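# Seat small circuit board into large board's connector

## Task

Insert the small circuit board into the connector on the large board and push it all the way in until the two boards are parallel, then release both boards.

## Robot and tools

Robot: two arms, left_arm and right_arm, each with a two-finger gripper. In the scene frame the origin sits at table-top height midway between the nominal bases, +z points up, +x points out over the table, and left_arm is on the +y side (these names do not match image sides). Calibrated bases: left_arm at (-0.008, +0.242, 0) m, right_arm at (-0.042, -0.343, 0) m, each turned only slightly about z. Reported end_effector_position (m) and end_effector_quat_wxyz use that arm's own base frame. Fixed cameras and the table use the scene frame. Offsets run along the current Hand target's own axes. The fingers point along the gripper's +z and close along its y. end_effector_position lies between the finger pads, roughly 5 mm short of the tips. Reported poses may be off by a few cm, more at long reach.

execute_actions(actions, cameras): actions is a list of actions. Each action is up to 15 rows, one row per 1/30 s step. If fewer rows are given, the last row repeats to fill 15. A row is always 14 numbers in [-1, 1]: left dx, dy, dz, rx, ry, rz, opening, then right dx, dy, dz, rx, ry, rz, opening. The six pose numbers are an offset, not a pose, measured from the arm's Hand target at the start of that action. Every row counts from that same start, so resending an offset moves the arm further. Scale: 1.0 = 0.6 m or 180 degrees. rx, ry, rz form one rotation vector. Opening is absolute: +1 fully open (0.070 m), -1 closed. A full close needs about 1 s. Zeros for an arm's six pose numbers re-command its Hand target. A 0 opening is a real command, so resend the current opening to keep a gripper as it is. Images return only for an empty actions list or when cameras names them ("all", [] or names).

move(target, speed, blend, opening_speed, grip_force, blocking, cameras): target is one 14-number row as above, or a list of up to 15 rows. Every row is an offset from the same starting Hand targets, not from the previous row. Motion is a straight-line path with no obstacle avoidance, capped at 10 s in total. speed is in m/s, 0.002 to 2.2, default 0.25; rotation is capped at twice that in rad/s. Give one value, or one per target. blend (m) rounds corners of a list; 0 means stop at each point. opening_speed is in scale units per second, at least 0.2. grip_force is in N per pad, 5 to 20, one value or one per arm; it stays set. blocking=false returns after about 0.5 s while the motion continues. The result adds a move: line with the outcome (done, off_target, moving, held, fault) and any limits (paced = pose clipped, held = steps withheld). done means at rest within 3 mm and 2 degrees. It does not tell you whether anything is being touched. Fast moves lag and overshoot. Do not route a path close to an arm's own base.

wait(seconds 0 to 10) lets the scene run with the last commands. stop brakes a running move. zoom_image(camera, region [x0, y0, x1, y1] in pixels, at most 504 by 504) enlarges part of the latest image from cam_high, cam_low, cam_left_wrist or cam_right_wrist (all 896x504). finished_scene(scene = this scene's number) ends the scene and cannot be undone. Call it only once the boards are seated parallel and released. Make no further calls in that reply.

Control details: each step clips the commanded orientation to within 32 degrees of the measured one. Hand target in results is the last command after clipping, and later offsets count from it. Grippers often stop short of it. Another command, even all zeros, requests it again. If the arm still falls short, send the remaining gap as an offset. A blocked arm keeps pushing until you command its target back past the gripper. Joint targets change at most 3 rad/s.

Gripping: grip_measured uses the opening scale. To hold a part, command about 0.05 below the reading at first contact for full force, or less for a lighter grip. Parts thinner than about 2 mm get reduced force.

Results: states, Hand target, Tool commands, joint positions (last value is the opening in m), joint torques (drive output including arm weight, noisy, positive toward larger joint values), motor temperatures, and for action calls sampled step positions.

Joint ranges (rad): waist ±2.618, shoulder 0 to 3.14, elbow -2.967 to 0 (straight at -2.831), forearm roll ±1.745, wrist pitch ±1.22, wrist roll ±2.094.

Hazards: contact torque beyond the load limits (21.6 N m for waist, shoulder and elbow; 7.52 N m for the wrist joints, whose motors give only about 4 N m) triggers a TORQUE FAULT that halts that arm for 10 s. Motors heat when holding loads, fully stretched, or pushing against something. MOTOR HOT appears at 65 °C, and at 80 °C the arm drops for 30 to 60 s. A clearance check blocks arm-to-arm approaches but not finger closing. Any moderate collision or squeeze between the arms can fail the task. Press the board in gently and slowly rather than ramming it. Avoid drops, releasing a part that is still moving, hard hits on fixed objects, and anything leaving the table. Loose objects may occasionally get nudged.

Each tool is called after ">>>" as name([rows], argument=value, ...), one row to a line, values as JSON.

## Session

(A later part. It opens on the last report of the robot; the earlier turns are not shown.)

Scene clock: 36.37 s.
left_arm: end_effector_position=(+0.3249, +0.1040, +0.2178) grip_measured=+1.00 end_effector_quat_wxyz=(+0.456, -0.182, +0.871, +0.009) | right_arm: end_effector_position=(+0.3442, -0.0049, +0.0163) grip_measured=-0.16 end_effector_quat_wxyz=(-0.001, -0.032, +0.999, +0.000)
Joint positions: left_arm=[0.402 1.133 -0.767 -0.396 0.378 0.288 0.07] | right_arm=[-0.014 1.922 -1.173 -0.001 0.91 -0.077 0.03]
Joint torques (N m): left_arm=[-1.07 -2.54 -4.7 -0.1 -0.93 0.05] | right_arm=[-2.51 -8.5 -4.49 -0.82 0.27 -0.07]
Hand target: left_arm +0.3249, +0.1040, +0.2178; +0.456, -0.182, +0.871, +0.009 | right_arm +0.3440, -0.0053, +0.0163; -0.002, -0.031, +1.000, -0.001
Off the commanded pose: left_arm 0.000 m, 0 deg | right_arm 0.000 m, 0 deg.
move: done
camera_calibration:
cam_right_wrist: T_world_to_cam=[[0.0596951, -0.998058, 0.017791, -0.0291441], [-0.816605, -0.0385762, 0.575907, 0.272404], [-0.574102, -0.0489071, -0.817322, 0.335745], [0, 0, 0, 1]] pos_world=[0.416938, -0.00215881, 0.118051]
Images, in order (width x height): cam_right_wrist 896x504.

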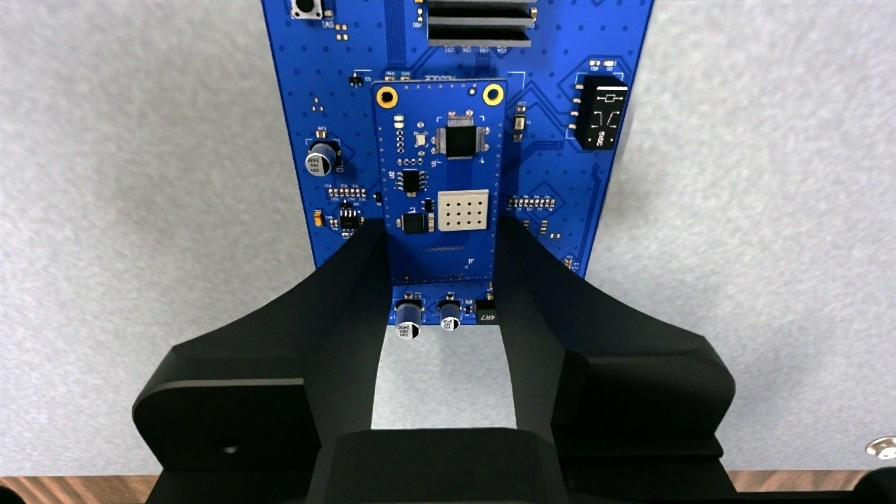

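>>> move([
  [0,0,0,0,0,0,1,0,0,-0.004,0,0,0,-0.21],
  [0,0,0,0,0,0,1,0,-0.0014,-0.004,0,0,-0.004,-0.21],
  [0,0,0,0,0,0,1,0,-0.0014,0.003,0,0,-0.004,-0.21],
], speed=0.02, cameras=["cam_right_wrist"])

>>> zoom_image(camera="cam_right_wrist", region=[340, 50, 540, 120])

>>> zoom_image(camera="cam_right_wrist", region=[340, 70, 560, 300])

Scene clock: 39.00 s.
left_arm: end_effector_position=(+0.3249, +0.1040, +0.2178) grip_measured=+1.00 end_effector_quat_wxyz=(+0.456, -0.182, +0.871, +0.009) | right_arm: end_effector_position=(+0.3456, -0.0063, +0.0161) grip_measured=-0.15 end_effector_quat_wxyz=(+0.002, -0.038, +0.999, -0.001)
Joint positions: left_arm=[0.402 1.133 -0.767 -0.396 0.378 0.288 0.07] | right_arm=[-0.017 1.923 -1.173 -0.002 0.905 -0.092 0.03]
Joint torques (N m): left_arm=[-1.07 -2.36 -4.48 -0.08 -0.91 0.02] | right_arm=[0.61 0.27 2.24 0.25 0.33 0.06]
Hand target: left_arm +0.3249, +0.1040, +0.2178; +0.456, -0.182, +0.871, +0.009 | right_arm +0.3441, -0.0061, +0.0145; -0.002, -0.038, +0.999, -0.001
Off the commanded pose: left_arm 0.000 m, 0 deg | right_arm 0.002 m, 0 deg.
move: done
camera_calibration:
cam_right_wrist: T_world_to_cam=[[0.0718413, -0.997231, 0.0192053, -0.0349171], [-0.819206, -0.0480102, 0.571486, 0.27451], [-0.568981, -0.0567894, -0.820387, 0.334559], [0, 0, 0, 1]] pos_world=[0.417747, -0.00264174, 0.11826]
Images, in order (width x height): cam_right_wrist 896x504.

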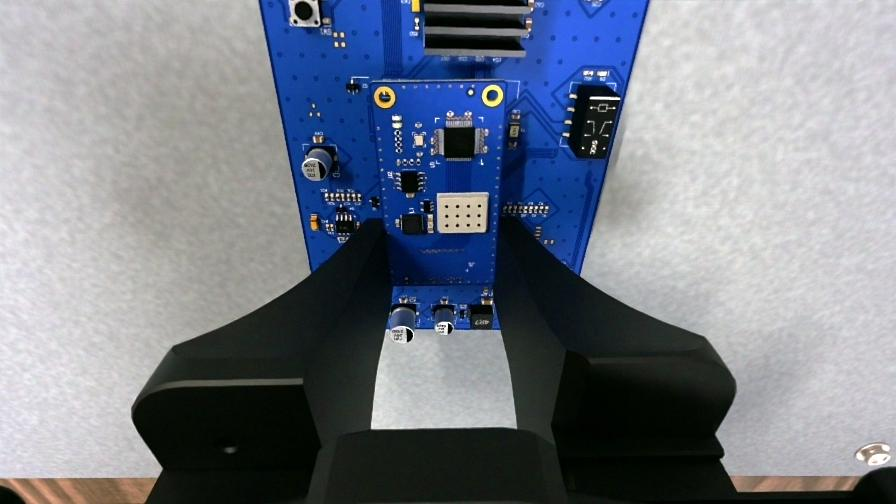

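Scaled by 2.520 from the camera's 896x504 image, which has a finer 1280x720 frame.

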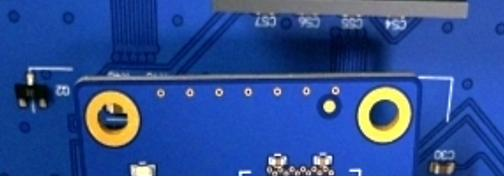

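Scaled by 2.191 from the camera's 896x504 image, which has a finer 1280x720 frame.

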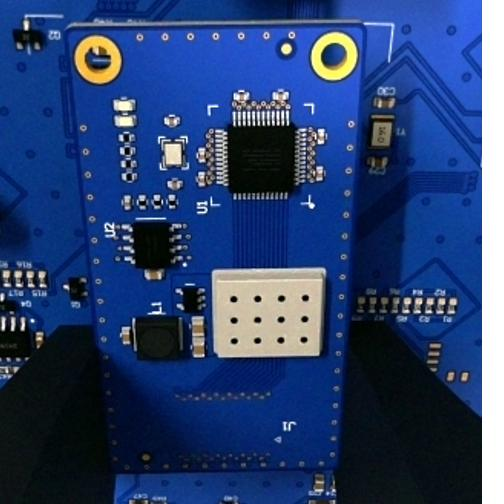

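>>> move([
  [0,0,0,0,0,0,1,0,0,-0.003,0,0,0,-0.21],
  [0,0,0,0,0,0,1,0,0.0008,-0.003,0,0,0.0015,-0.21],
  [0,0,0,0,0,0,1,0,0.0008,0.004,0,0,0.0015,-0.21],
], speed=0.02, cameras=["cam_right_wrist"])

>>> zoom_image(camera="cam_right_wrist", region=[340, 50, 540, 120])

>>> zoom_image(camera="cam_right_wrist", region=[340, 70, 560, 300])

Scene clock: 41.00 s.
left_arm: end_effector_position=(+0.3249, +0.1040, +0.2178) grip_measured=+1.00 end_effector_quat_wxyz=(+0.456, -0.182, +0.871, +0.009) | right_arm: end_effector_position=(+0.3443, -0.0063, +0.0138) grip_measured=-0.16 end_effector_quat_wxyz=(+0.000, -0.035, +0.999, -0.001)
Joint positions: left_arm=[0.402 1.133 -0.767 -0.396 0.378 0.288 0.07] | right_arm=[-0.017 1.927 -1.168 -0.002 0.9 -0.086 0.029]
Joint torques (N m): left_arm=[-0.89 -2.59 -4.67 -0.12 -0.95 0.02] | right_arm=[0.99 -3.84 -2.04 0.17 -1.25 0.04]
Hand target: left_arm +0.3249, +0.1040, +0.2178; +0.456, -0.182, +0.871, +0.009 | right_arm +0.3440, -0.0057, +0.0121; -0.002, -0.035, +0.999, -0.001
Off the commanded pose: left_arm 0.000 m, 0 deg | right_arm 0.002 m, 0 deg.
move: done
camera_calibration:
cam_right_wrist: T_world_to_cam=[[0.0660218, -0.997638, 0.018936, -0.032758], [-0.81683, -0.0431373, 0.575264, 0.273967], [-0.573088, -0.0534474, -0.817749, 0.333276], [0, 0, 0, 1]] pos_world=[0.416944, -0.00304969, 0.115553]
Images, in order (width x height): cam_right_wrist 896x504.

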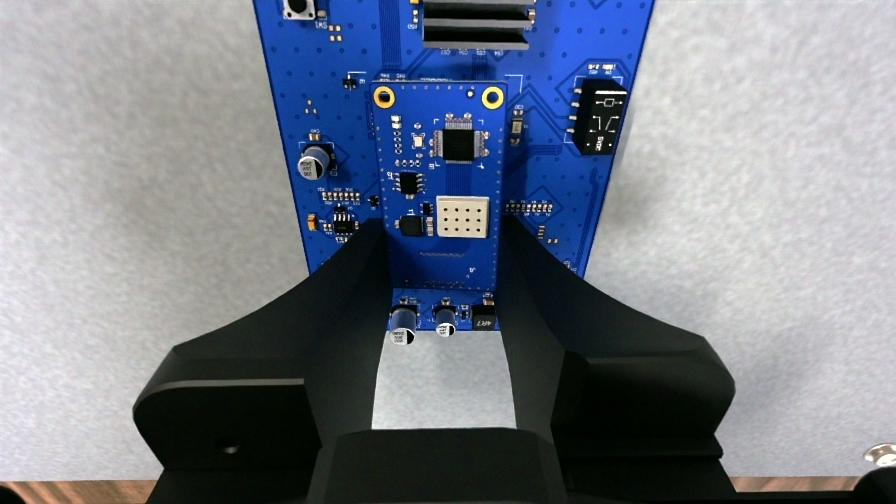

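Scaled by 2.520 from the camera's 896x504 image, which has a finer 1280x720 frame.

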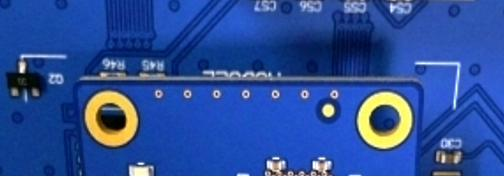

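Scaled by 2.191 from the camera's 896x504 image, which has a finer 1280x720 frame.

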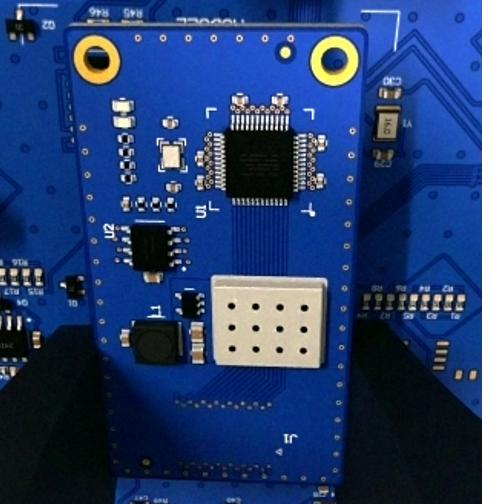

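>>> move([
  [0,0,0,0,0,0,1,0,-0.0008,0,0,0,0,-0.21],
  [0,0,0,0,0,0,1,0,-0.0008,0.003,0,0,0,-0.21],
  [0,0,0,0,0,0,1,0,-0.0008,0.005,0,0,0,-0.21],
], speed=0.015, cameras=["cam_right_wrist"])

>>> zoom_image(camera="cam_right_wrist", region=[340, 50, 540, 120])

Scene clock: 42.53 s.
left_arm: end_effector_position=(+0.3249, +0.1040, +0.2178) grip_measured=+1.00 end_effector_quat_wxyz=(+0.456, -0.182, +0.871, +0.009) | right_arm: end_effector_position=(+0.3443, -0.0059, +0.0125) grip_measured=-0.16 end_effector_quat_wxyz=(+0.001, -0.035, +0.999, -0.001)
Joint positions: left_arm=[0.402 1.133 -0.767 -0.396 0.378 0.288 0.07] | right_arm=[-0.016 1.927 -1.164 -0.001 0.893 -0.086 0.029]
Joint torques (N m): left_arm=[-0.9 -2.55 -4.68 -0.12 -0.98 0.05] | right_arm=[-0.1 9.18 2.2 0.31 -3.63 0.13]
Hand target: left_arm +0.3249, +0.1040, +0.2178; +0.456, -0.182, +0.871, +0.009 | right_arm +0.3441, -0.0062, +0.0091; -0.002, -0.035, +0.999, -0.001
Off the commanded pose: left_arm 0.000 m, 0 deg | right_arm 0.003 m, 0 deg.
move: done
camera_calibration:
cam_right_wrist: T_world_to_cam=[[0.0671057, -0.997576, 0.018426, -0.0326105], [-0.818021, -0.0444349, 0.573469, 0.275073], [-0.57126, -0.0535559, -0.81902, 0.331617], [0, 0, 0, 1]] pos_world=[0.416644, -0.00254853, 0.114456]
Images, in order (width x height): cam_right_wrist 896x504.

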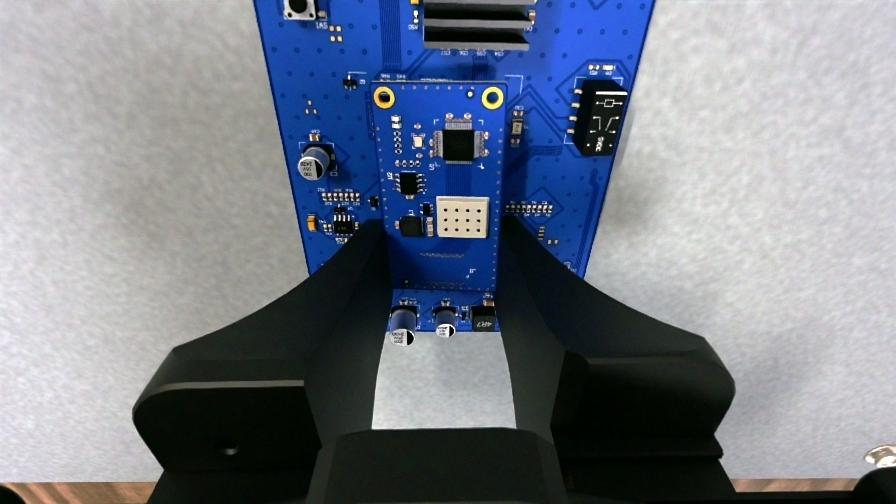

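Scaled by 2.520 from the camera's 896x504 image, which has a finer 1280x720 frame.

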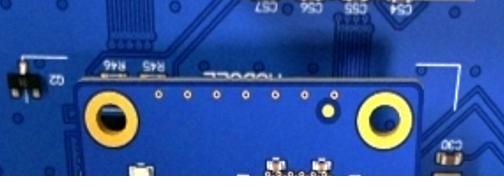

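>>> move([
  [0,0,0,0,0,0,1,0,0,-0.007,0,0,0,-0.21],
  [0,0,0,0,0,0,1,0,0,-0.007,0,0,0,0.1],
  [0,0,0,0,0,0,1,0.001,0,-0.033,0,0,0,0.1],
  [0,0,0,0,0,0,1,0.001,0,-0.033,0,0,0,-1],
  [0,0,0,0,0,0,1,0.001,0,-0.022,0,0,0,-1],
  [0,0,0,0,0,0,1,0.001,0,-0.01,0,0,0,-1],
], speed=[0.05,0.05,0.1,0.1,0.06,0.025])

>>> move(target=[0,0,0,0,0,0,1,0,0,-0.06,0,0,0,-1], speed=0.2, cameras=["cam_right_wrist"])

>>> zoom_image(camera="cam_right_wrist", region=[340, 20, 560, 240])

Scene clock: 46.70 s.
left_arm: end_effector_position=(+0.3249, +0.1040, +0.2178) grip_measured=+1.00 end_effector_quat_wxyz=(+0.456, -0.182, +0.871, +0.009) | right_arm: end_effector_position=(+0.3443, -0.0064, +0.0198) grip_measured=-1.00 end_effector_quat_wxyz=(+0.002, -0.035, +0.999, -0.001)
Joint positions: left_arm=[0.402 1.133 -0.767 -0.396 0.378 0.288 0.07] | right_arm=[-0.018 1.912 -1.172 -0.002 0.914 -0.087 0]
Joint torques (N m): left_arm=[-0.95 -2.41 -4.54 -0.08 -0.95 0.02] | right_arm=[0.54 10.48 3.23 0.06 -3.64 0.06]
Motor temperatures (°C): left_arm=[31 34 34 35 34 33] | right_arm=[31 39 33 35 39 37]
Hand target: left_arm +0.3249, +0.1040, +0.2178; +0.456, -0.182, +0.871, +0.009 | right_arm +0.3435, -0.0062, +0.0151; -0.002, -0.035, +0.999, -0.001
Off the commanded pose: left_arm 0.000 m, 0 deg | right_arm 0.005 m, 0 deg.
move: off_target (right_arm)

Scene clock: 47.53 s.
left_arm: end_effector_position=(+0.3249, +0.1040, +0.2178) grip_measured=+1.00 end_effector_quat_wxyz=(+0.456, -0.182, +0.871, +0.009) | right_arm: end_effector_position=(+0.3434, -0.0064, +0.0506) grip_measured=-1.00 end_effector_quat_wxyz=(-0.002, -0.035, +0.999, -0.001)
Joint positions: left_arm=[0.402 1.133 -0.767 -0.396 0.378 0.288 0.07] | right_arm=[-0.018 1.862 -1.235 -0.002 1.035 -0.087 0]
Joint torques (N m): left_arm=[-0.86 -2.49 -4.47 -0.1 -0.95 0.07] | right_arm=[0.57 -9.25 -4.5 0.03 -0.12 0]
Hand target: left_arm +0.3249, +0.1040, +0.2178; +0.456, -0.182, +0.871, +0.009 | right_arm +0.3436, -0.0061, +0.0511; -0.002, -0.035, +0.999, -0.001
Off the commanded pose: left_arm 0.000 m, 0 deg | right_arm 0.001 m, 0 deg.
move: done
camera_calibration:
cam_right_wrist: T_world_to_cam=[[0.0666886, -0.997609, 0.0181557, -0.0336762], [-0.8147, -0.0439384, 0.578216, 0.251166], [-0.576035, -0.0533518, -0.815682, 0.363824], [0, 0, 0, 1]] pos_world=[0.416446, -0.00314917, 0.152148]
Images, in order (width x height): cam_right_wrist 896x504.

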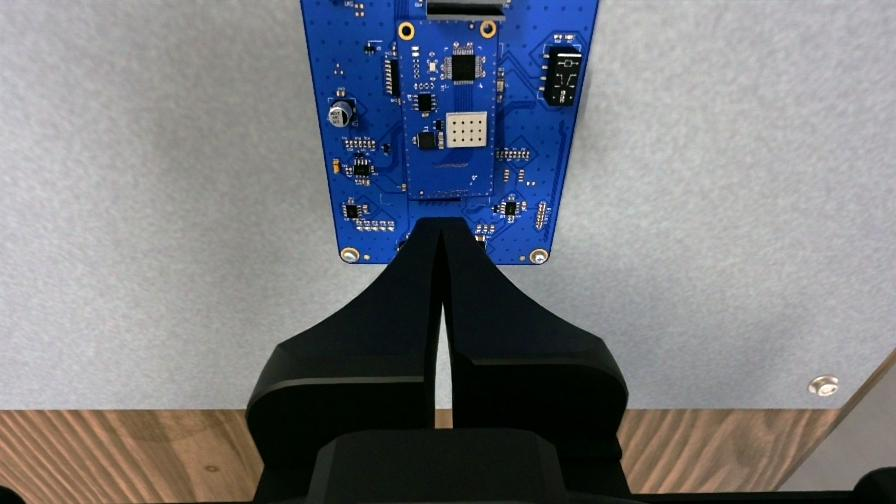

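Scaled by 2.291 from the camera's 896x504 image, which has a finer 1280x720 frame.

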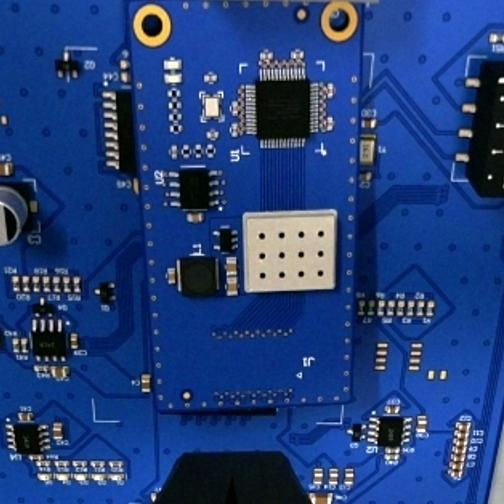

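>>> zoom_image(camera="cam_right_wrist", region=[370, 150, 510, 220])

Scaled by 3.600 from the camera's 896x504 image, which has a finer 1280x720 frame.

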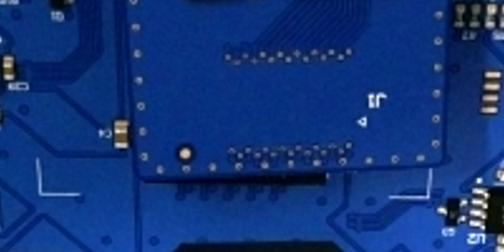

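>>> move([
  [0,0,0,0,0,0,1,-0.0108,-0.0073,0.025,0,0,0,0.25],
  [0,0,0,0,0,0,1,-0.0108,-0.0073,0.0567,0,0,0,0.25],
  [0,0,0,0,0,0,1,-0.0108,-0.0073,0.0567,0,0,0,-0.21],
], speed=0.06, opening_speed=0.9)

>>> move(target=[0,0,0,0,0,0,1,0,0,-0.02,0,0,0,-0.21], speed=0.06, cameras=["cam_right_wrist"])

>>> zoom_image(camera="cam_right_wrist", region=[340, 50, 560, 300])

Scene clock: 51.20 s.
left_arm: end_effector_position=(+0.3249, +0.1040, +0.2178) grip_measured=+1.00 end_effector_quat_wxyz=(+0.456, -0.182, +0.871, +0.009) | right_arm: end_effector_position=(+0.3500, -0.0098, +0.0169) grip_measured=-0.15 end_effector_quat_wxyz=(-0.002, -0.035, +0.999, +0.000)
Joint positions: left_arm=[0.402 1.133 -0.767 -0.396 0.378 0.288 0.07] | right_arm=[-0.028 1.94 -1.205 0 0.927 -0.098 0.03]
Joint torques (N m): left_arm=[-1.03 -2.54 -4.49 -0.09 -0.97 0.05] | right_arm=[-0.82 -9.78 -4.84 -0.55 -0.07 0.01]
Hand target: left_arm +0.3249, +0.1040, +0.2178; +0.456, -0.182, +0.871, +0.009 | right_arm +0.3503, -0.0101, +0.0170; -0.002, -0.035, +0.999, -0.001
Off the commanded pose: left_arm 0.000 m, 0 deg | right_arm 0.000 m, 0 deg.
move: done

Scene clock: 51.90 s.
left_arm: end_effector_position=(+0.3249, +0.1040, +0.2178) grip_measured=+1.00 end_effector_quat_wxyz=(+0.456, -0.182, +0.871, +0.009) | right_arm: end_effector_position=(+0.3504, -0.0102, +0.0293) grip_measured=-0.15 end_effector_quat_wxyz=(-0.001, -0.036, +0.999, -0.001)
Joint positions: left_arm=[0.402 1.133 -0.767 -0.396 0.378 0.288 0.07] | right_arm=[-0.028 1.918 -1.226 -0.002 0.969 -0.098 0.03]
Joint torques (N m): left_arm=[-0.91 -2.49 -4.58 -0.05 -0.92 0.03] | right_arm=[-0.36 -8.86 -4.33 0.1 -0.18 -0.07]
Hand target: left_arm +0.3249, +0.1040, +0.2178; +0.456, -0.182, +0.871, +0.009 | right_arm +0.3503, -0.0101, +0.0290; -0.002, -0.035, +0.999, -0.001
Off the commanded pose: left_arm 0.000 m, 0 deg | right_arm 0.000 m, 0 deg.
move: done
camera_calibration:
cam_right_wrist: T_world_to_cam=[[0.0673878, -0.997546, 0.0189826, -0.0378384], [-0.815704, -0.0441279, 0.576784, 0.269411], [-0.574531, -0.0543524, -0.816676, 0.34974], [0, 0, 0, 1]] pos_world=[0.423246, -0.0068478, 0.130951]
Images, in order (width x height): cam_right_wrist 896x504.

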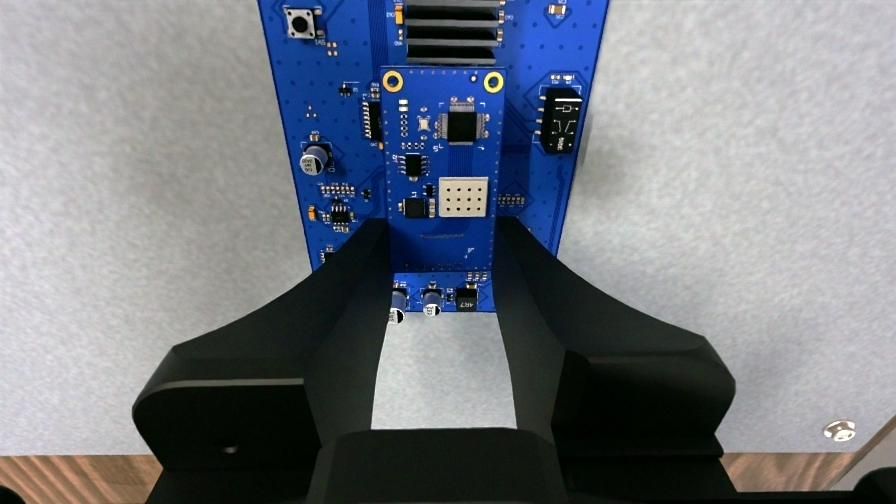

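Scaled by 2.016 from the camera's 896x504 image, which has a finer 1280x720 frame.

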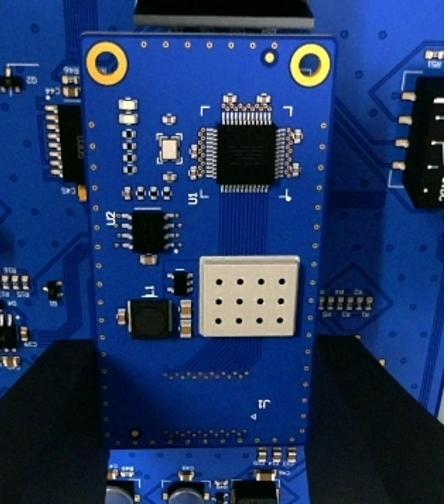

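>>> move(target=[0,0,0,0,0,0,1,0.0108,0.008,-0.003,0,0,0,-0.21], speed=0.06, cameras=["cam_right_wrist"])

>>> zoom_image(camera="cam_right_wrist", region=[340, 30, 560, 120])

>>> zoom_image(camera="cam_right_wrist", region=[370, 210, 510, 320])

Scene clock: 52.80 s.
left_arm: end_effector_position=(+0.3249, +0.1040, +0.2178) grip_measured=+1.00 end_effector_quat_wxyz=(+0.456, -0.182, +0.871, +0.009) | right_arm: end_effector_position=(+0.3433, -0.0059, +0.0308) grip_measured=-0.15 end_effector_quat_wxyz=(-0.002, -0.035, +0.999, -0.001)
Joint positions: left_arm=[0.402 1.133 -0.767 -0.396 0.378 0.288 0.07] | right_arm=[-0.016 1.894 -1.196 -0.002 0.964 -0.086 0.03]
Joint torques (N m): left_arm=[-0.91 -2.56 -4.74 -0.08 -0.91 0.03] | right_arm=[0.53 -9.14 -4.26 0.1 -0.21 0.03]
Hand target: left_arm +0.3249, +0.1040, +0.2178; +0.456, -0.182, +0.871, +0.009 | right_arm +0.3435, -0.0058, +0.0309; -0.002, -0.035, +0.999, -0.001
Off the commanded pose: left_arm 0.000 m, 0 deg | right_arm 0.000 m, 0 deg.
move: done
camera_calibration:
cam_right_wrist: T_world_to_cam=[[0.066821, -0.997599, 0.0182048, -0.032866], [-0.8149, -0.0440372, 0.577927, 0.262595], [-0.575737, -0.0534527, -0.815886, 0.347488], [0, 0, 0, 1]] pos_world=[0.416246, -0.00264897, 0.132349]
Images, in order (width x height): cam_right_wrist 896x504.

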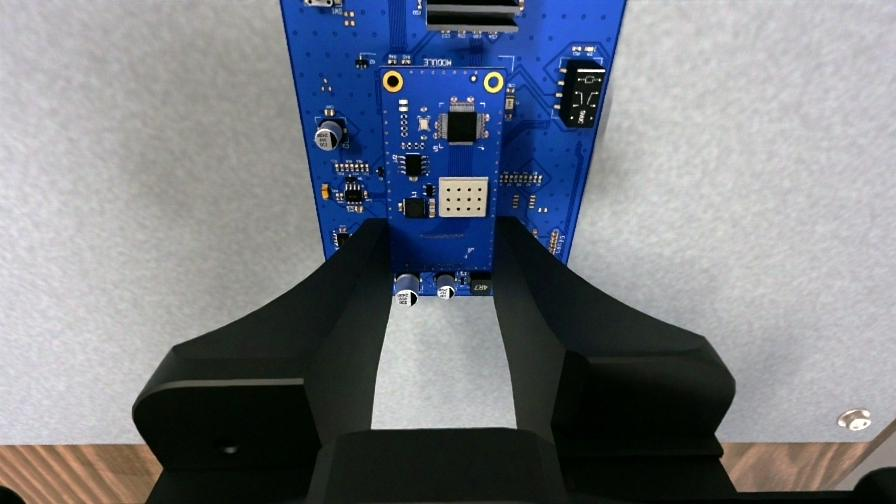

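Scaled by 2.291 from the camera's 896x504 image, which has a finer 1280x720 frame.

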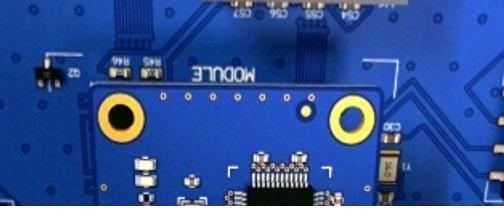

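Scaled by 3.600 from the camera's 896x504 image, which has a finer 1280x720 frame.

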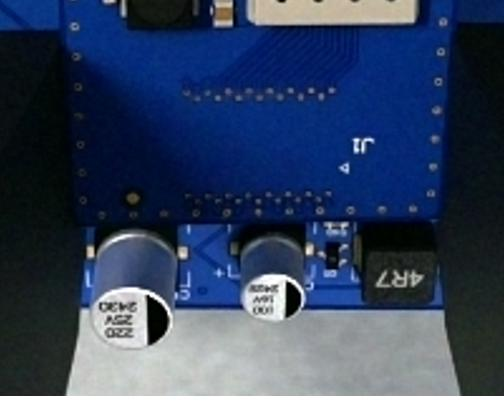

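>>> move(target=[0,0,0,0,0,0,1,0,0.0023,0.0115,0,0,0.003,-0.21], speed=0.04, cameras=["cam_right_wrist"])

>>> zoom_image(camera="cam_right_wrist", region=[340, 30, 560, 120])

Scene clock: 54.63 s.
left_arm: end_effector_position=(+0.3249, +0.1040, +0.2178) grip_measured=+1.00 end_effector_quat_wxyz=(+0.456, -0.182, +0.871, +0.009) | right_arm: end_effector_position=(+0.3437, -0.0046, +0.0243) grip_measured=-0.15 end_effector_quat_wxyz=(-0.001, -0.031, +1.000, -0.001)
Joint positions: left_arm=[0.402 1.133 -0.767 -0.396 0.378 0.288 0.07] | right_arm=[-0.013 1.906 -1.184 -0.002 0.938 -0.073 0.03]
Joint torques (N m): left_arm=[-0.96 -2.54 -4.59 -0.09 -0.94 0.05] | right_arm=[0.51 -8.35 -3.97 0 -0.1 0.01]
Hand target: left_arm +0.3249, +0.1040, +0.2178; +0.456, -0.182, +0.871, +0.009 | right_arm +0.3434, -0.0044, +0.0240; -0.002, -0.031, +1.000, -0.001
Off the commanded pose: left_arm 0.000 m, 0 deg | right_arm 0.000 m, 0 deg.
move: done
camera_calibration:
cam_right_wrist: T_world_to_cam=[[0.0573005, -0.998189, 0.01834, -0.0281301], [-0.816543, -0.0362876, 0.576142, 0.267401], [-0.574433, -0.0479887, -0.817144, 0.342041], [0, 0, 0, 1]] pos_world=[0.416436, -0.00196172, 0.125951]
Images, in order (width x height): cam_right_wrist 896x504.

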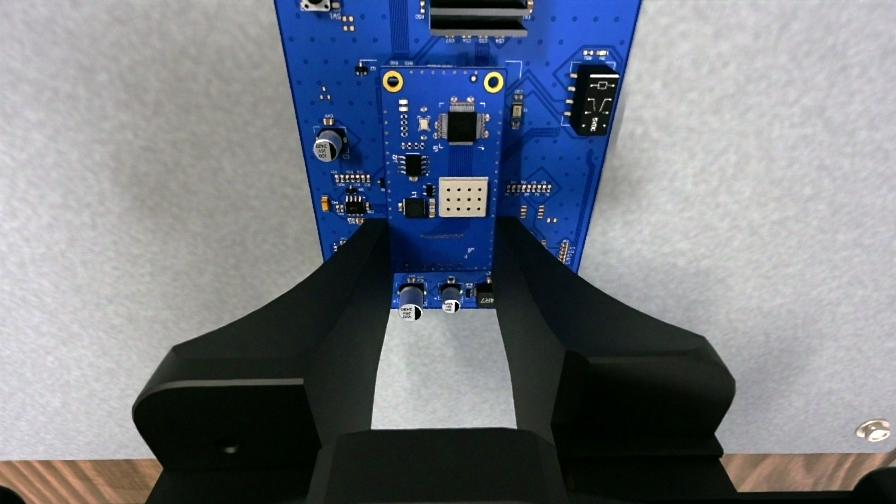

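Scaled by 2.291 from the camera's 896x504 image, which has a finer 1280x720 frame.

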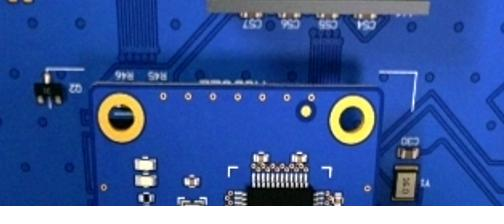

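>>> move([
  [0,0,0,0,0,0,1,-0.0004,0.0008,0,0,0,0,-0.21],
  [0,0,0,0,0,0,1,-0.0004,0.0008,0.012,0,0,0,-0.21],
], speed=0.025, cameras=["cam_right_wrist"])

>>> zoom_image(camera="cam_right_wrist", region=[340, 30, 560, 120])

Scene clock: 55.97 s.
left_arm: end_effector_position=(+0.3249, +0.1040, +0.2178) grip_measured=+1.00 end_effector_quat_wxyz=(+0.456, -0.182, +0.871, +0.009) | right_arm: end_effector_position=(+0.3435, -0.0042, +0.0178) grip_measured=-0.15 end_effector_quat_wxyz=(-0.001, -0.031, +1.000, -0.001)
Joint positions: left_arm=[0.402 1.133 -0.767 -0.396 0.378 0.288 0.07] | right_arm=[-0.011 1.917 -1.172 -0.003 0.915 -0.072 0.03]
Joint torques (N m): left_arm=[-0.9 -2.65 -4.6 -0.12 -0.94 0.04] | right_arm=[0.64 -3.61 -3.08 0.48 -1.61 0.05]
Hand target: left_arm +0.3249, +0.1040, +0.2178; +0.456, -0.182, +0.871, +0.009 | right_arm +0.3436, -0.0039, +0.0168; -0.002, -0.031, +1.000, -0.001
Off the commanded pose: left_arm 0.000 m, 0 deg | right_arm 0.001 m, 0 deg.
move: done
camera_calibration:
cam_right_wrist: T_world_to_cam=[[0.0590732, -0.998068, 0.0192741, -0.0282529], [-0.816168, -0.0371717, 0.576618, 0.270873], [-0.574787, -0.0497935, -0.816786, 0.336805], [0, 0, 0, 1]] pos_world=[0.416338, -0.00135882, 0.119452]
Images, in order (width x height): cam_right_wrist 896x504.

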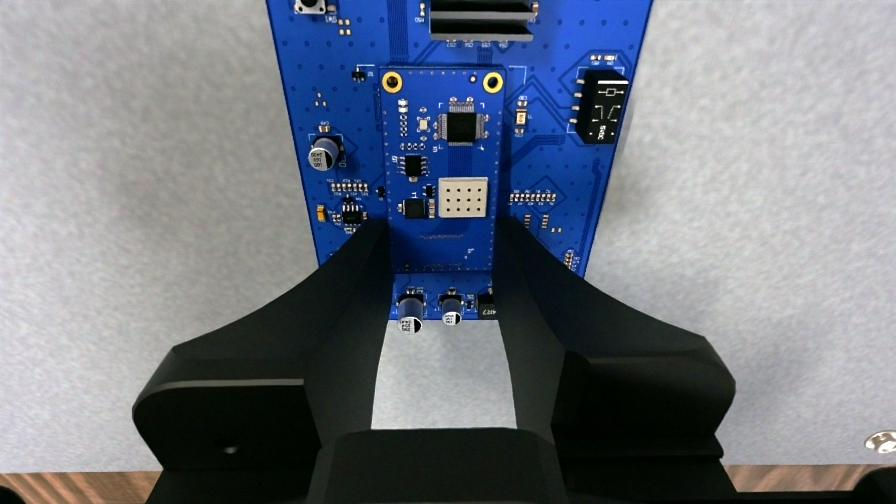

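Scaled by 2.291 from the camera's 896x504 image, which has a finer 1280x720 frame.

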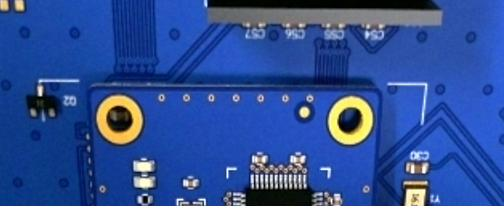

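>>> move([
  [0,0,0,0,0,0,1,-0.0008,0.0006,-0.003,0,0,0,-0.21],
  [0,0,0,0,0,0,1,-0.0008,0.0006,0.006,0,0,0,-0.21],
], speed=0.025, cameras=["cam_right_wrist"])

>>> zoom_image(camera="cam_right_wrist", region=[340, 30, 560, 120])

Scene clock: 57.50 s.
left_arm: end_effector_position=(+0.3249, +0.1040, +0.2178) grip_measured=+1.00 end_effector_quat_wxyz=(+0.456, -0.182, +0.871, +0.009) | right_arm: end_effector_position=(+0.3448, -0.0040, +0.0140) grip_measured=-0.15 end_effector_quat_wxyz=(+0.000, -0.030, +1.000, -0.001)
Joint positions: left_arm=[0.402 1.133 -0.767 -0.396 0.378 0.288 0.07] | right_arm=[-0.011 1.927 -1.17 -0.002 0.901 -0.07 0.03]
Joint torques (N m): left_arm=[-0.89 -2.36 -4.62 -0.11 -0.94 0.02] | right_arm=[2.76 -1.79 -2.54 0.96 -1.76 -0.07]
Hand target: left_arm +0.3249, +0.1040, +0.2178; +0.456, -0.182, +0.871, +0.009 | right_arm +0.3440, -0.0035, +0.0132; -0.002, -0.031, +1.000, -0.001
Off the commanded pose: left_arm 0.000 m, 0 deg | right_arm 0.001 m, 0 deg.
move: done
camera_calibration:
cam_right_wrist: T_world_to_cam=[[0.0567144, -0.998215, 0.018708, -0.027296], [-0.817728, -0.0356931, 0.574497, 0.274656], [-0.572803, -0.0478803, -0.818293, 0.333783], [0, 0, 0, 1]] pos_world=[0.417334, -0.00146231, 0.115854]
Images, in order (width x height): cam_right_wrist 896x504.

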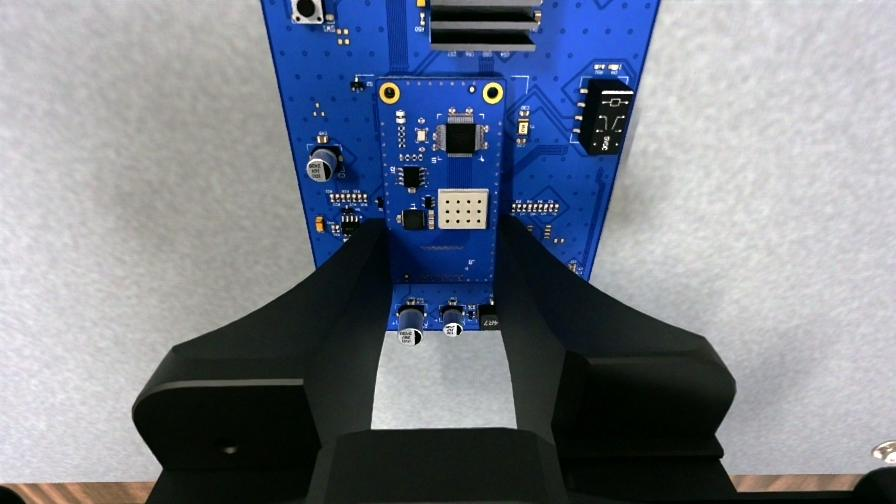

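Scaled by 2.291 from the camera's 896x504 image, which has a finer 1280x720 frame.

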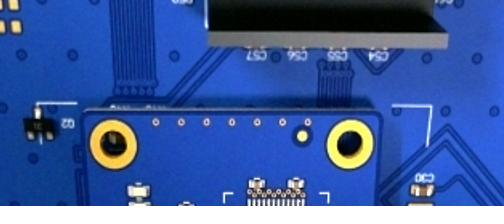

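>>> move([
  [0,0,0,0,0,0,1,-0.0013,-0.0008,-0.001,0,0,0,-0.21],
  [0,0,0,0,0,0,1,-0.0013,-0.0008,-0.0013,0,0,0,0.05],
  [0,0,0,0,0,0,1,-0.0013,-0.0008,-0.035,0,0,0,0.05],
], speed=0.06, cameras=["cam_right_wrist"])

>>> zoom_image(camera="cam_right_wrist", region=[340, 80, 560, 300])

Scene clock: 59.93 s.
left_arm: end_effector_position=(+0.3249, +0.1040, +0.2178) grip_measured=+1.00 end_effector_quat_wxyz=(+0.456, -0.182, +0.871, +0.009) | right_arm: end_effector_position=(+0.3449, -0.0032, +0.0343) grip_measured=+0.05 end_effector_quat_wxyz=(-0.001, -0.031, +1.000, +0.000)
Joint positions: left_arm=[0.402 1.133 -0.767 -0.396 0.378 0.288 0.07] | right_arm=[-0.009 1.892 -1.209 -0.001 0.977 -0.071 0.037]
Joint torques (N m): left_arm=[-1.11 -2.59 -4.51 -0.1 -0.95 0.01] | right_arm=[-0.62 -8.34 -4.06 0.02 -0.28 -0.09]
Hand target: left_arm +0.3249, +0.1040, +0.2178; +0.456, -0.182, +0.871, +0.009 | right_arm +0.3449, -0.0039, +0.0342; -0.002, -0.031, +1.000, -0.001
Off the commanded pose: left_arm 0.000 m, 0 deg | right_arm 0.001 m, 0 deg.
move: done
camera_calibration:
cam_right_wrist: T_world_to_cam=[[0.0583316, -0.998145, 0.0174524, -0.0273995], [-0.815883, -0.0375916, 0.576994, 0.262358], [-0.575267, -0.047896, -0.816562, 0.35129], [0, 0, 0, 1]] pos_world=[0.417738, -0.000660816, 0.135949]
Images, in order (width x height): cam_right_wrist 896x504.

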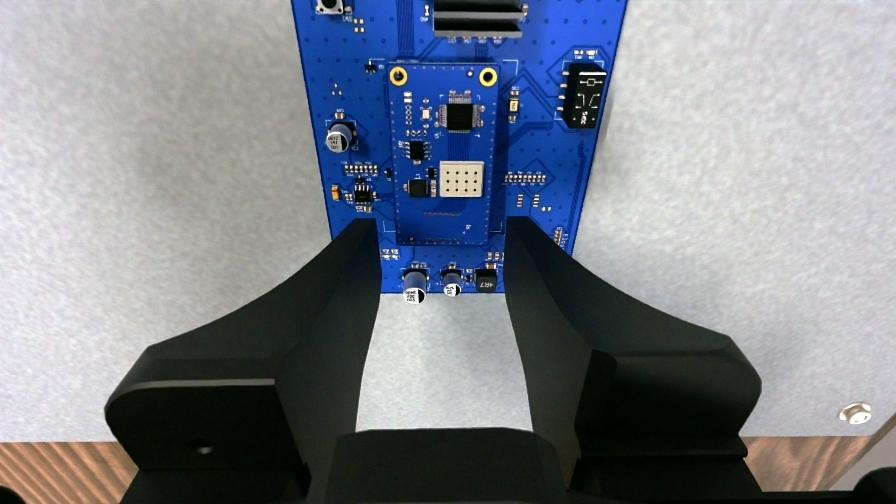

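Scaled by 2.291 from the camera's 896x504 image, which has a finer 1280x720 frame.

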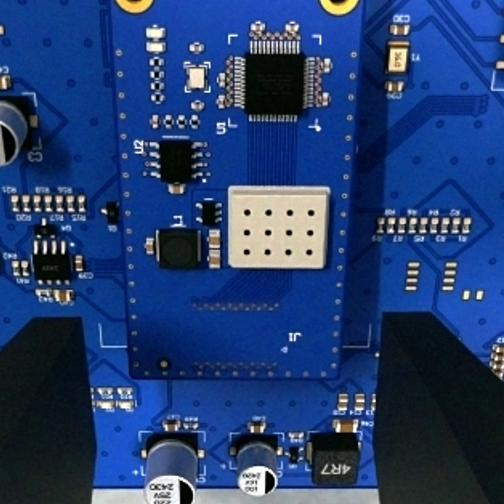

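>>> zoom_image(camera="cam_right_wrist", region=[340, 30, 560, 120])

>>> execute_actions(actions=[], cameras=["cam_low"])

>>> zoom_image(camera="cam_low", region=[300, 180, 500, 290])

Scaled by 2.291 from the camera's 896x504 image, which has a finer 1280x720 frame.

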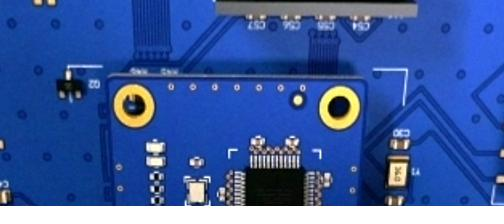

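Scene clock: 60.30 s.
left_arm: end_effector_position=(+0.3249, +0.1040, +0.2178) grip_measured=+1.00 end_effector_quat_wxyz=(+0.456, -0.182, +0.871, +0.009) | right_arm: end_effector_position=(+0.3449, -0.0035, +0.0343) grip_measured=+0.05 end_effector_quat_wxyz=(-0.001, -0.031, +1.000, +0.000)
Joint positions: left_arm=[0.402 1.133 -0.767 -0.396 0.378 0.288 0.07] | right_arm=[-0.01 1.892 -1.209 -0.001 0.977 -0.071 0.037]
Joint torques (N m): left_arm=[-0.84 -2.65 -4.51 -0.08 -0.94 0.01] | right_arm=[-0.66 -8.09 -3.5 -0.03 -0.23 -0.09]
Motor temperatures (°C): left_arm=[31 34 34 35 34 33] | right_arm=[31 39 33 35 38 37]
Hand target: left_arm +0.3249, +0.1040, +0.2178; +0.456, -0.182, +0.871, +0.009 | right_arm +0.3449, -0.0039, +0.0342; -0.002, -0.031, +1.000, -0.001
Tool commands: left_gripper/opening=+1.0 right_gripper/opening=+0.05
Off the commanded pose: left_arm 0.000 m, 0 deg | right_arm 0.000 m, 0 deg.
Images, in order (width x height): cam_low 896x504.

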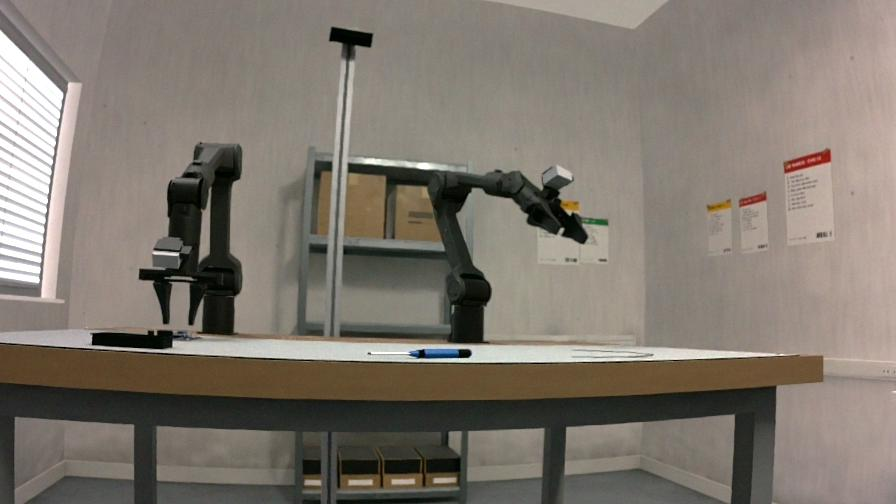

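Scaled by 2.520 from the camera's 896x504 image, which has a finer 1280x720 frame.

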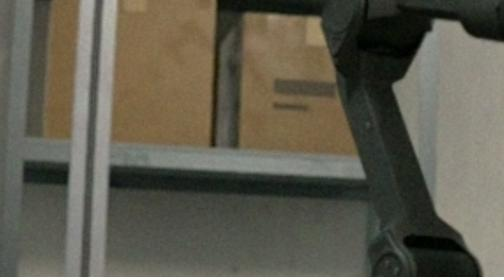

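>>> move([
  [0,0,0,0,0,0,1,0.004,0.0015,0,0,0,0,-1],
  [0,0,0,0,0,0,1,0.004,0.0015,0.018,0,0,0,-1],
  [0,0,0,0,0,0,1,0.004,0.0015,0.036,0,0,0,-1],
], speed=[0.1,0.06,0.02], opening_speed=2, cameras=["cam_right_wrist"])

Scene clock: 63.03 s.
left_arm: end_effector_position=(+0.3249, +0.1040, +0.2178) grip_measured=+1.00 end_effector_quat_wxyz=(+0.456, -0.182, +0.871, +0.009) | right_arm: end_effector_position=(+0.3419, -0.0033, +0.0206) grip_measured=-1.00 end_effector_quat_wxyz=(+0.003, -0.030, +1.000, -0.001)
Joint positions: left_arm=[0.402 1.133 -0.767 -0.396 0.378 0.288 0.07] | right_arm=[-0.009 1.902 -1.16 -0.001 0.91 -0.069 0]
Joint torques (N m): left_arm=[-0.75 -2.59 -4.52 -0.13 -0.98 0.03] | right_arm=[0.55 14.77 6.03 0 -3.65 0.05]
Hand target: left_arm +0.3249, +0.1040, +0.2178; +0.456, -0.182, +0.871, +0.009 | right_arm +0.3424, -0.0032, +0.0126; -0.002, -0.031, +1.000, -0.001
Off the commanded pose: left_arm 0.000 m, 0 deg | right_arm 0.008 m, 1 deg.
move: off_target (right_arm)
camera_calibration:
cam_right_wrist: T_world_to_cam=[[0.0568735, -0.998205, 0.01874, -0.0265992], [-0.821092, -0.0360878, 0.569654, 0.269777], [-0.567956, -0.0477855, -0.821671, 0.335954], [0, 0, 0, 1]] pos_world=[0.413831, -0.000762119, 0.122862]
Images, in order (width x height): cam_right_wrist 896x504.

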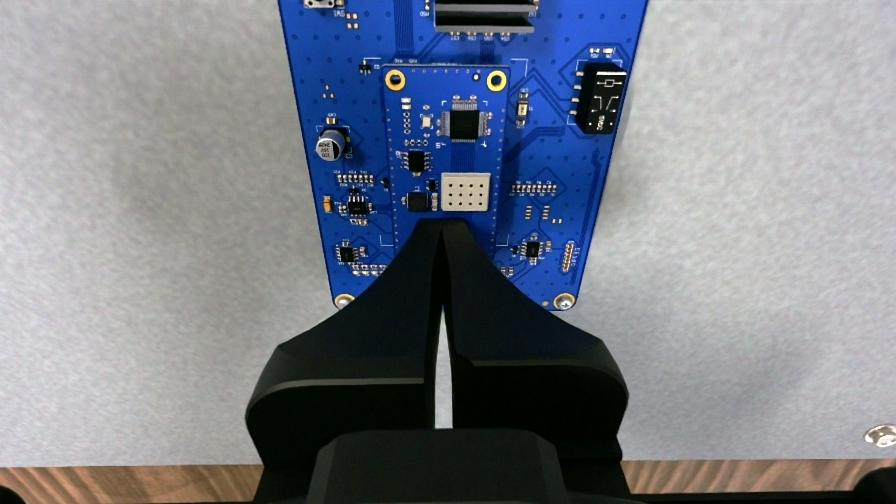

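>>> move([
  [0,0,0,0,0,0,1,0,0,-0.04,0,0,0,-1],
  [0,0,0,0,0,0,1,0.05,0,-0.06,0,0,0,-1],
], speed=0.1, blend=[0.01,0], cameras=["cam_right_wrist"])

>>> zoom_image(camera="cam_right_wrist", region=[340, 10, 560, 230])

Scene clock: 64.10 s.
left_arm: end_effector_position=(+0.3249, +0.1040, +0.2178) grip_measured=+1.00 end_effector_quat_wxyz=(+0.456, -0.182, +0.871, +0.009) | right_arm: end_effector_position=(+0.3120, -0.0048, +0.0486) grip_measured=-1.00 end_effector_quat_wxyz=(-0.002, -0.031, +1.000, -0.001)
Joint positions: left_arm=[0.402 1.133 -0.767 -0.396 0.378 0.288 0.07] | right_arm=[-0.014 1.767 -1.086 -0.001 0.981 -0.075 0]
Joint torques (N m): left_arm=[-0.87 -2.49 -4.64 -0.09 -0.95 0.04] | right_arm=[-0.65 -6.73 -4.99 0.05 -0.2 -0.07]
Hand target: left_arm +0.3249, +0.1040, +0.2178; +0.456, -0.182, +0.871, +0.009 | right_arm +0.3125, -0.0050, +0.0486; -0.002, -0.031, +1.000, -0.001
Off the commanded pose: left_arm 0.000 m, 0 deg | right_arm 0.001 m, 0 deg.
move: done
camera_calibration:
cam_right_wrist: T_world_to_cam=[[0.0578628, -0.998161, 0.0180868, -0.0271522], [-0.815215, -0.0367843, 0.577989, 0.227025], [-0.57626, -0.0481886, -0.815844, 0.344276], [0, 0, 0, 1]] pos_world=[0.385038, -0.00216109, 0.150148]
Images, in order (width x height): cam_right_wrist 896x504.

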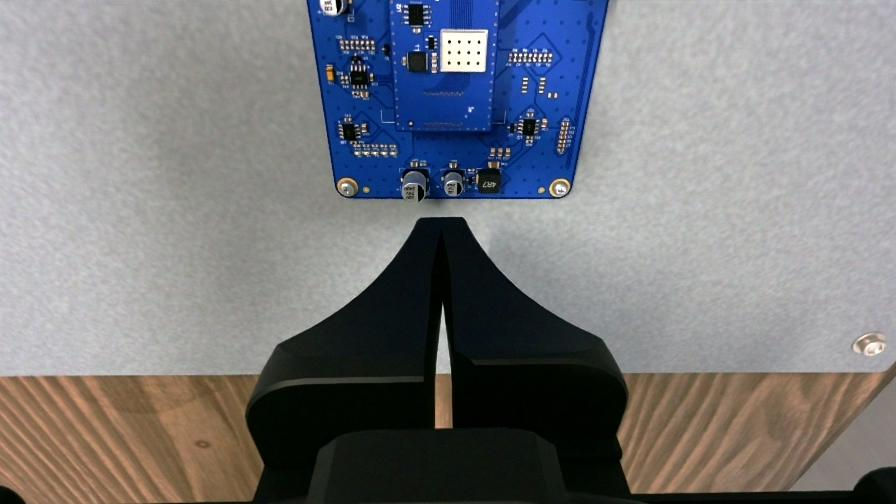

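Scaled by 2.291 from the camera's 896x504 image, which has a finer 1280x720 frame.

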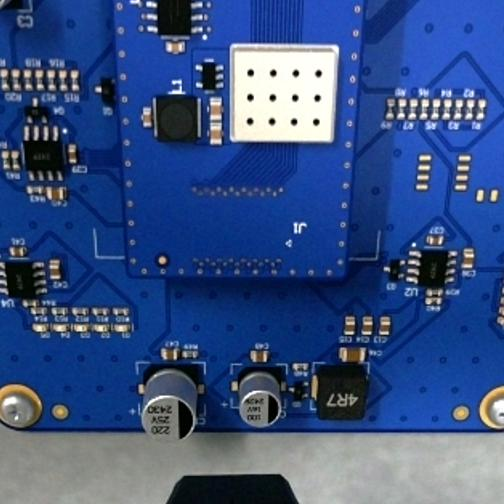

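>>> move(target=[0,0,0,0,0,0,1,-0.06,0,0,0,0,0,-1], speed=0.15, cameras=["cam_right_wrist"])

>>> zoom_image(camera="cam_right_wrist", region=[340, 40, 560, 260])

Scene clock: 64.97 s.
left_arm: end_effector_position=(+0.3249, +0.1040, +0.2178) grip_measured=+1.00 end_effector_quat_wxyz=(+0.456, -0.182, +0.871, +0.009) | right_arm: end_effector_position=(+0.3487, -0.0030, +0.0483) grip_measured=-1.00 end_effector_quat_wxyz=(-0.002, -0.031, +1.000, -0.001)
Joint positions: left_arm=[0.402 1.133 -0.767 -0.396 0.378 0.288 0.07] | right_arm=[-0.008 1.881 -1.255 -0.001 1.035 -0.069 0]
Joint torques (N m): left_arm=[-1.04 -2.45 -4.59 -0.09 -0.96 0.03] | right_arm=[0.56 -9.62 -4.26 0.14 0.01 0.05]
Hand target: left_arm +0.3249, +0.1040, +0.2178; +0.456, -0.182, +0.871, +0.009 | right_arm +0.3485, -0.0028, +0.0485; -0.002, -0.031, +1.000, -0.001
Off the commanded pose: left_arm 0.000 m, 0 deg | right_arm 0.000 m, 0 deg.
move: done
camera_calibration:
cam_right_wrist: T_world_to_cam=[[0.0579072, -0.998156, 0.0182107, -0.0274992], [-0.81563, -0.0367837, 0.577403, 0.257282], [-0.575669, -0.048289, -0.816256, 0.364964], [0, 0, 0, 1]] pos_world=[0.421538, -0.000360963, 0.149849]
Images, in order (width x height): cam_right_wrist 896x504.

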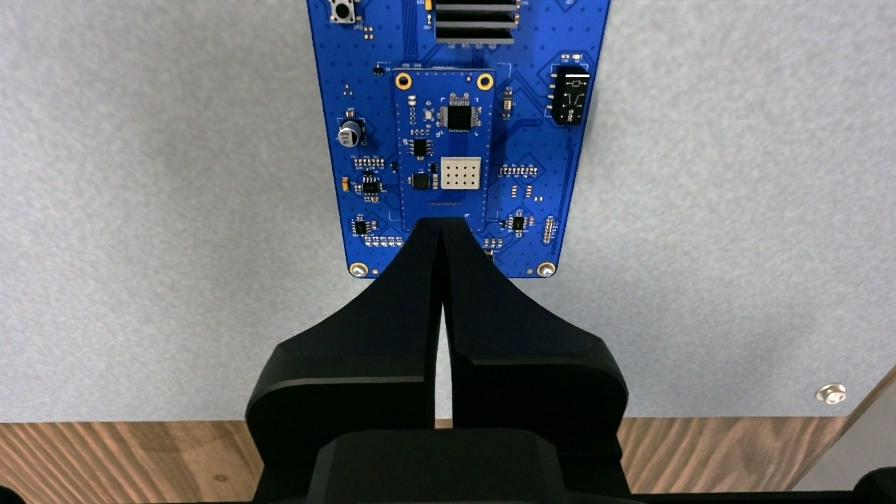

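Scaled by 2.291 from the camera's 896x504 image, which has a finer 1280x720 frame.

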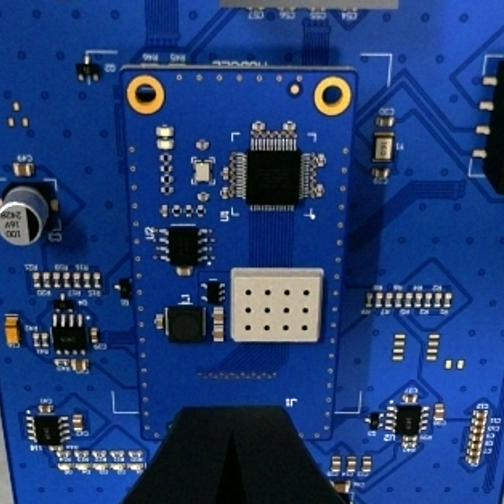

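>>> move([
  [0,0,0,0,0,0,1,-0.063,0.001,0.03,0,0,0,-1],
  [0,0,0,0,0,0,1,-0.063,0.001,0.05,0,0,0,-1],
], speed=[0.1,0.025])

Scene clock: 66.80 s.
left_arm: end_effector_position=(+0.3249, +0.1040, +0.2178) grip_measured=+1.00 end_effector_quat_wxyz=(+0.456, -0.182, +0.871, +0.009) | right_arm: end_effector_position=(+0.3866, -0.0002, +0.0201) grip_measured=-1.00 end_effector_quat_wxyz=(+0.000, -0.031, +1.000, -0.001)
Joint positions: left_arm=[0.402 1.133 -0.767 -0.396 0.378 0.288 0.07] | right_arm=[0.001 2.043 -1.393 -0.002 1.007 -0.06 0]
Joint torques (N m): left_arm=[-1.03 -2.49 -4.76 -0.08 -0.98 0.03] | right_arm=[0.19 -2.9 -1.17 0.41 -0.88 0.03]
Hand target: left_arm +0.3249, +0.1040, +0.2178; +0.456, -0.182, +0.871, +0.009 | right_arm +0.3861, +0.0001, +0.0184; -0.002, -0.031, +1.000, -0.001
Off the commanded pose: left_arm 0.000 m, 0 deg | right_arm 0.002 m, 0 deg.
move: done


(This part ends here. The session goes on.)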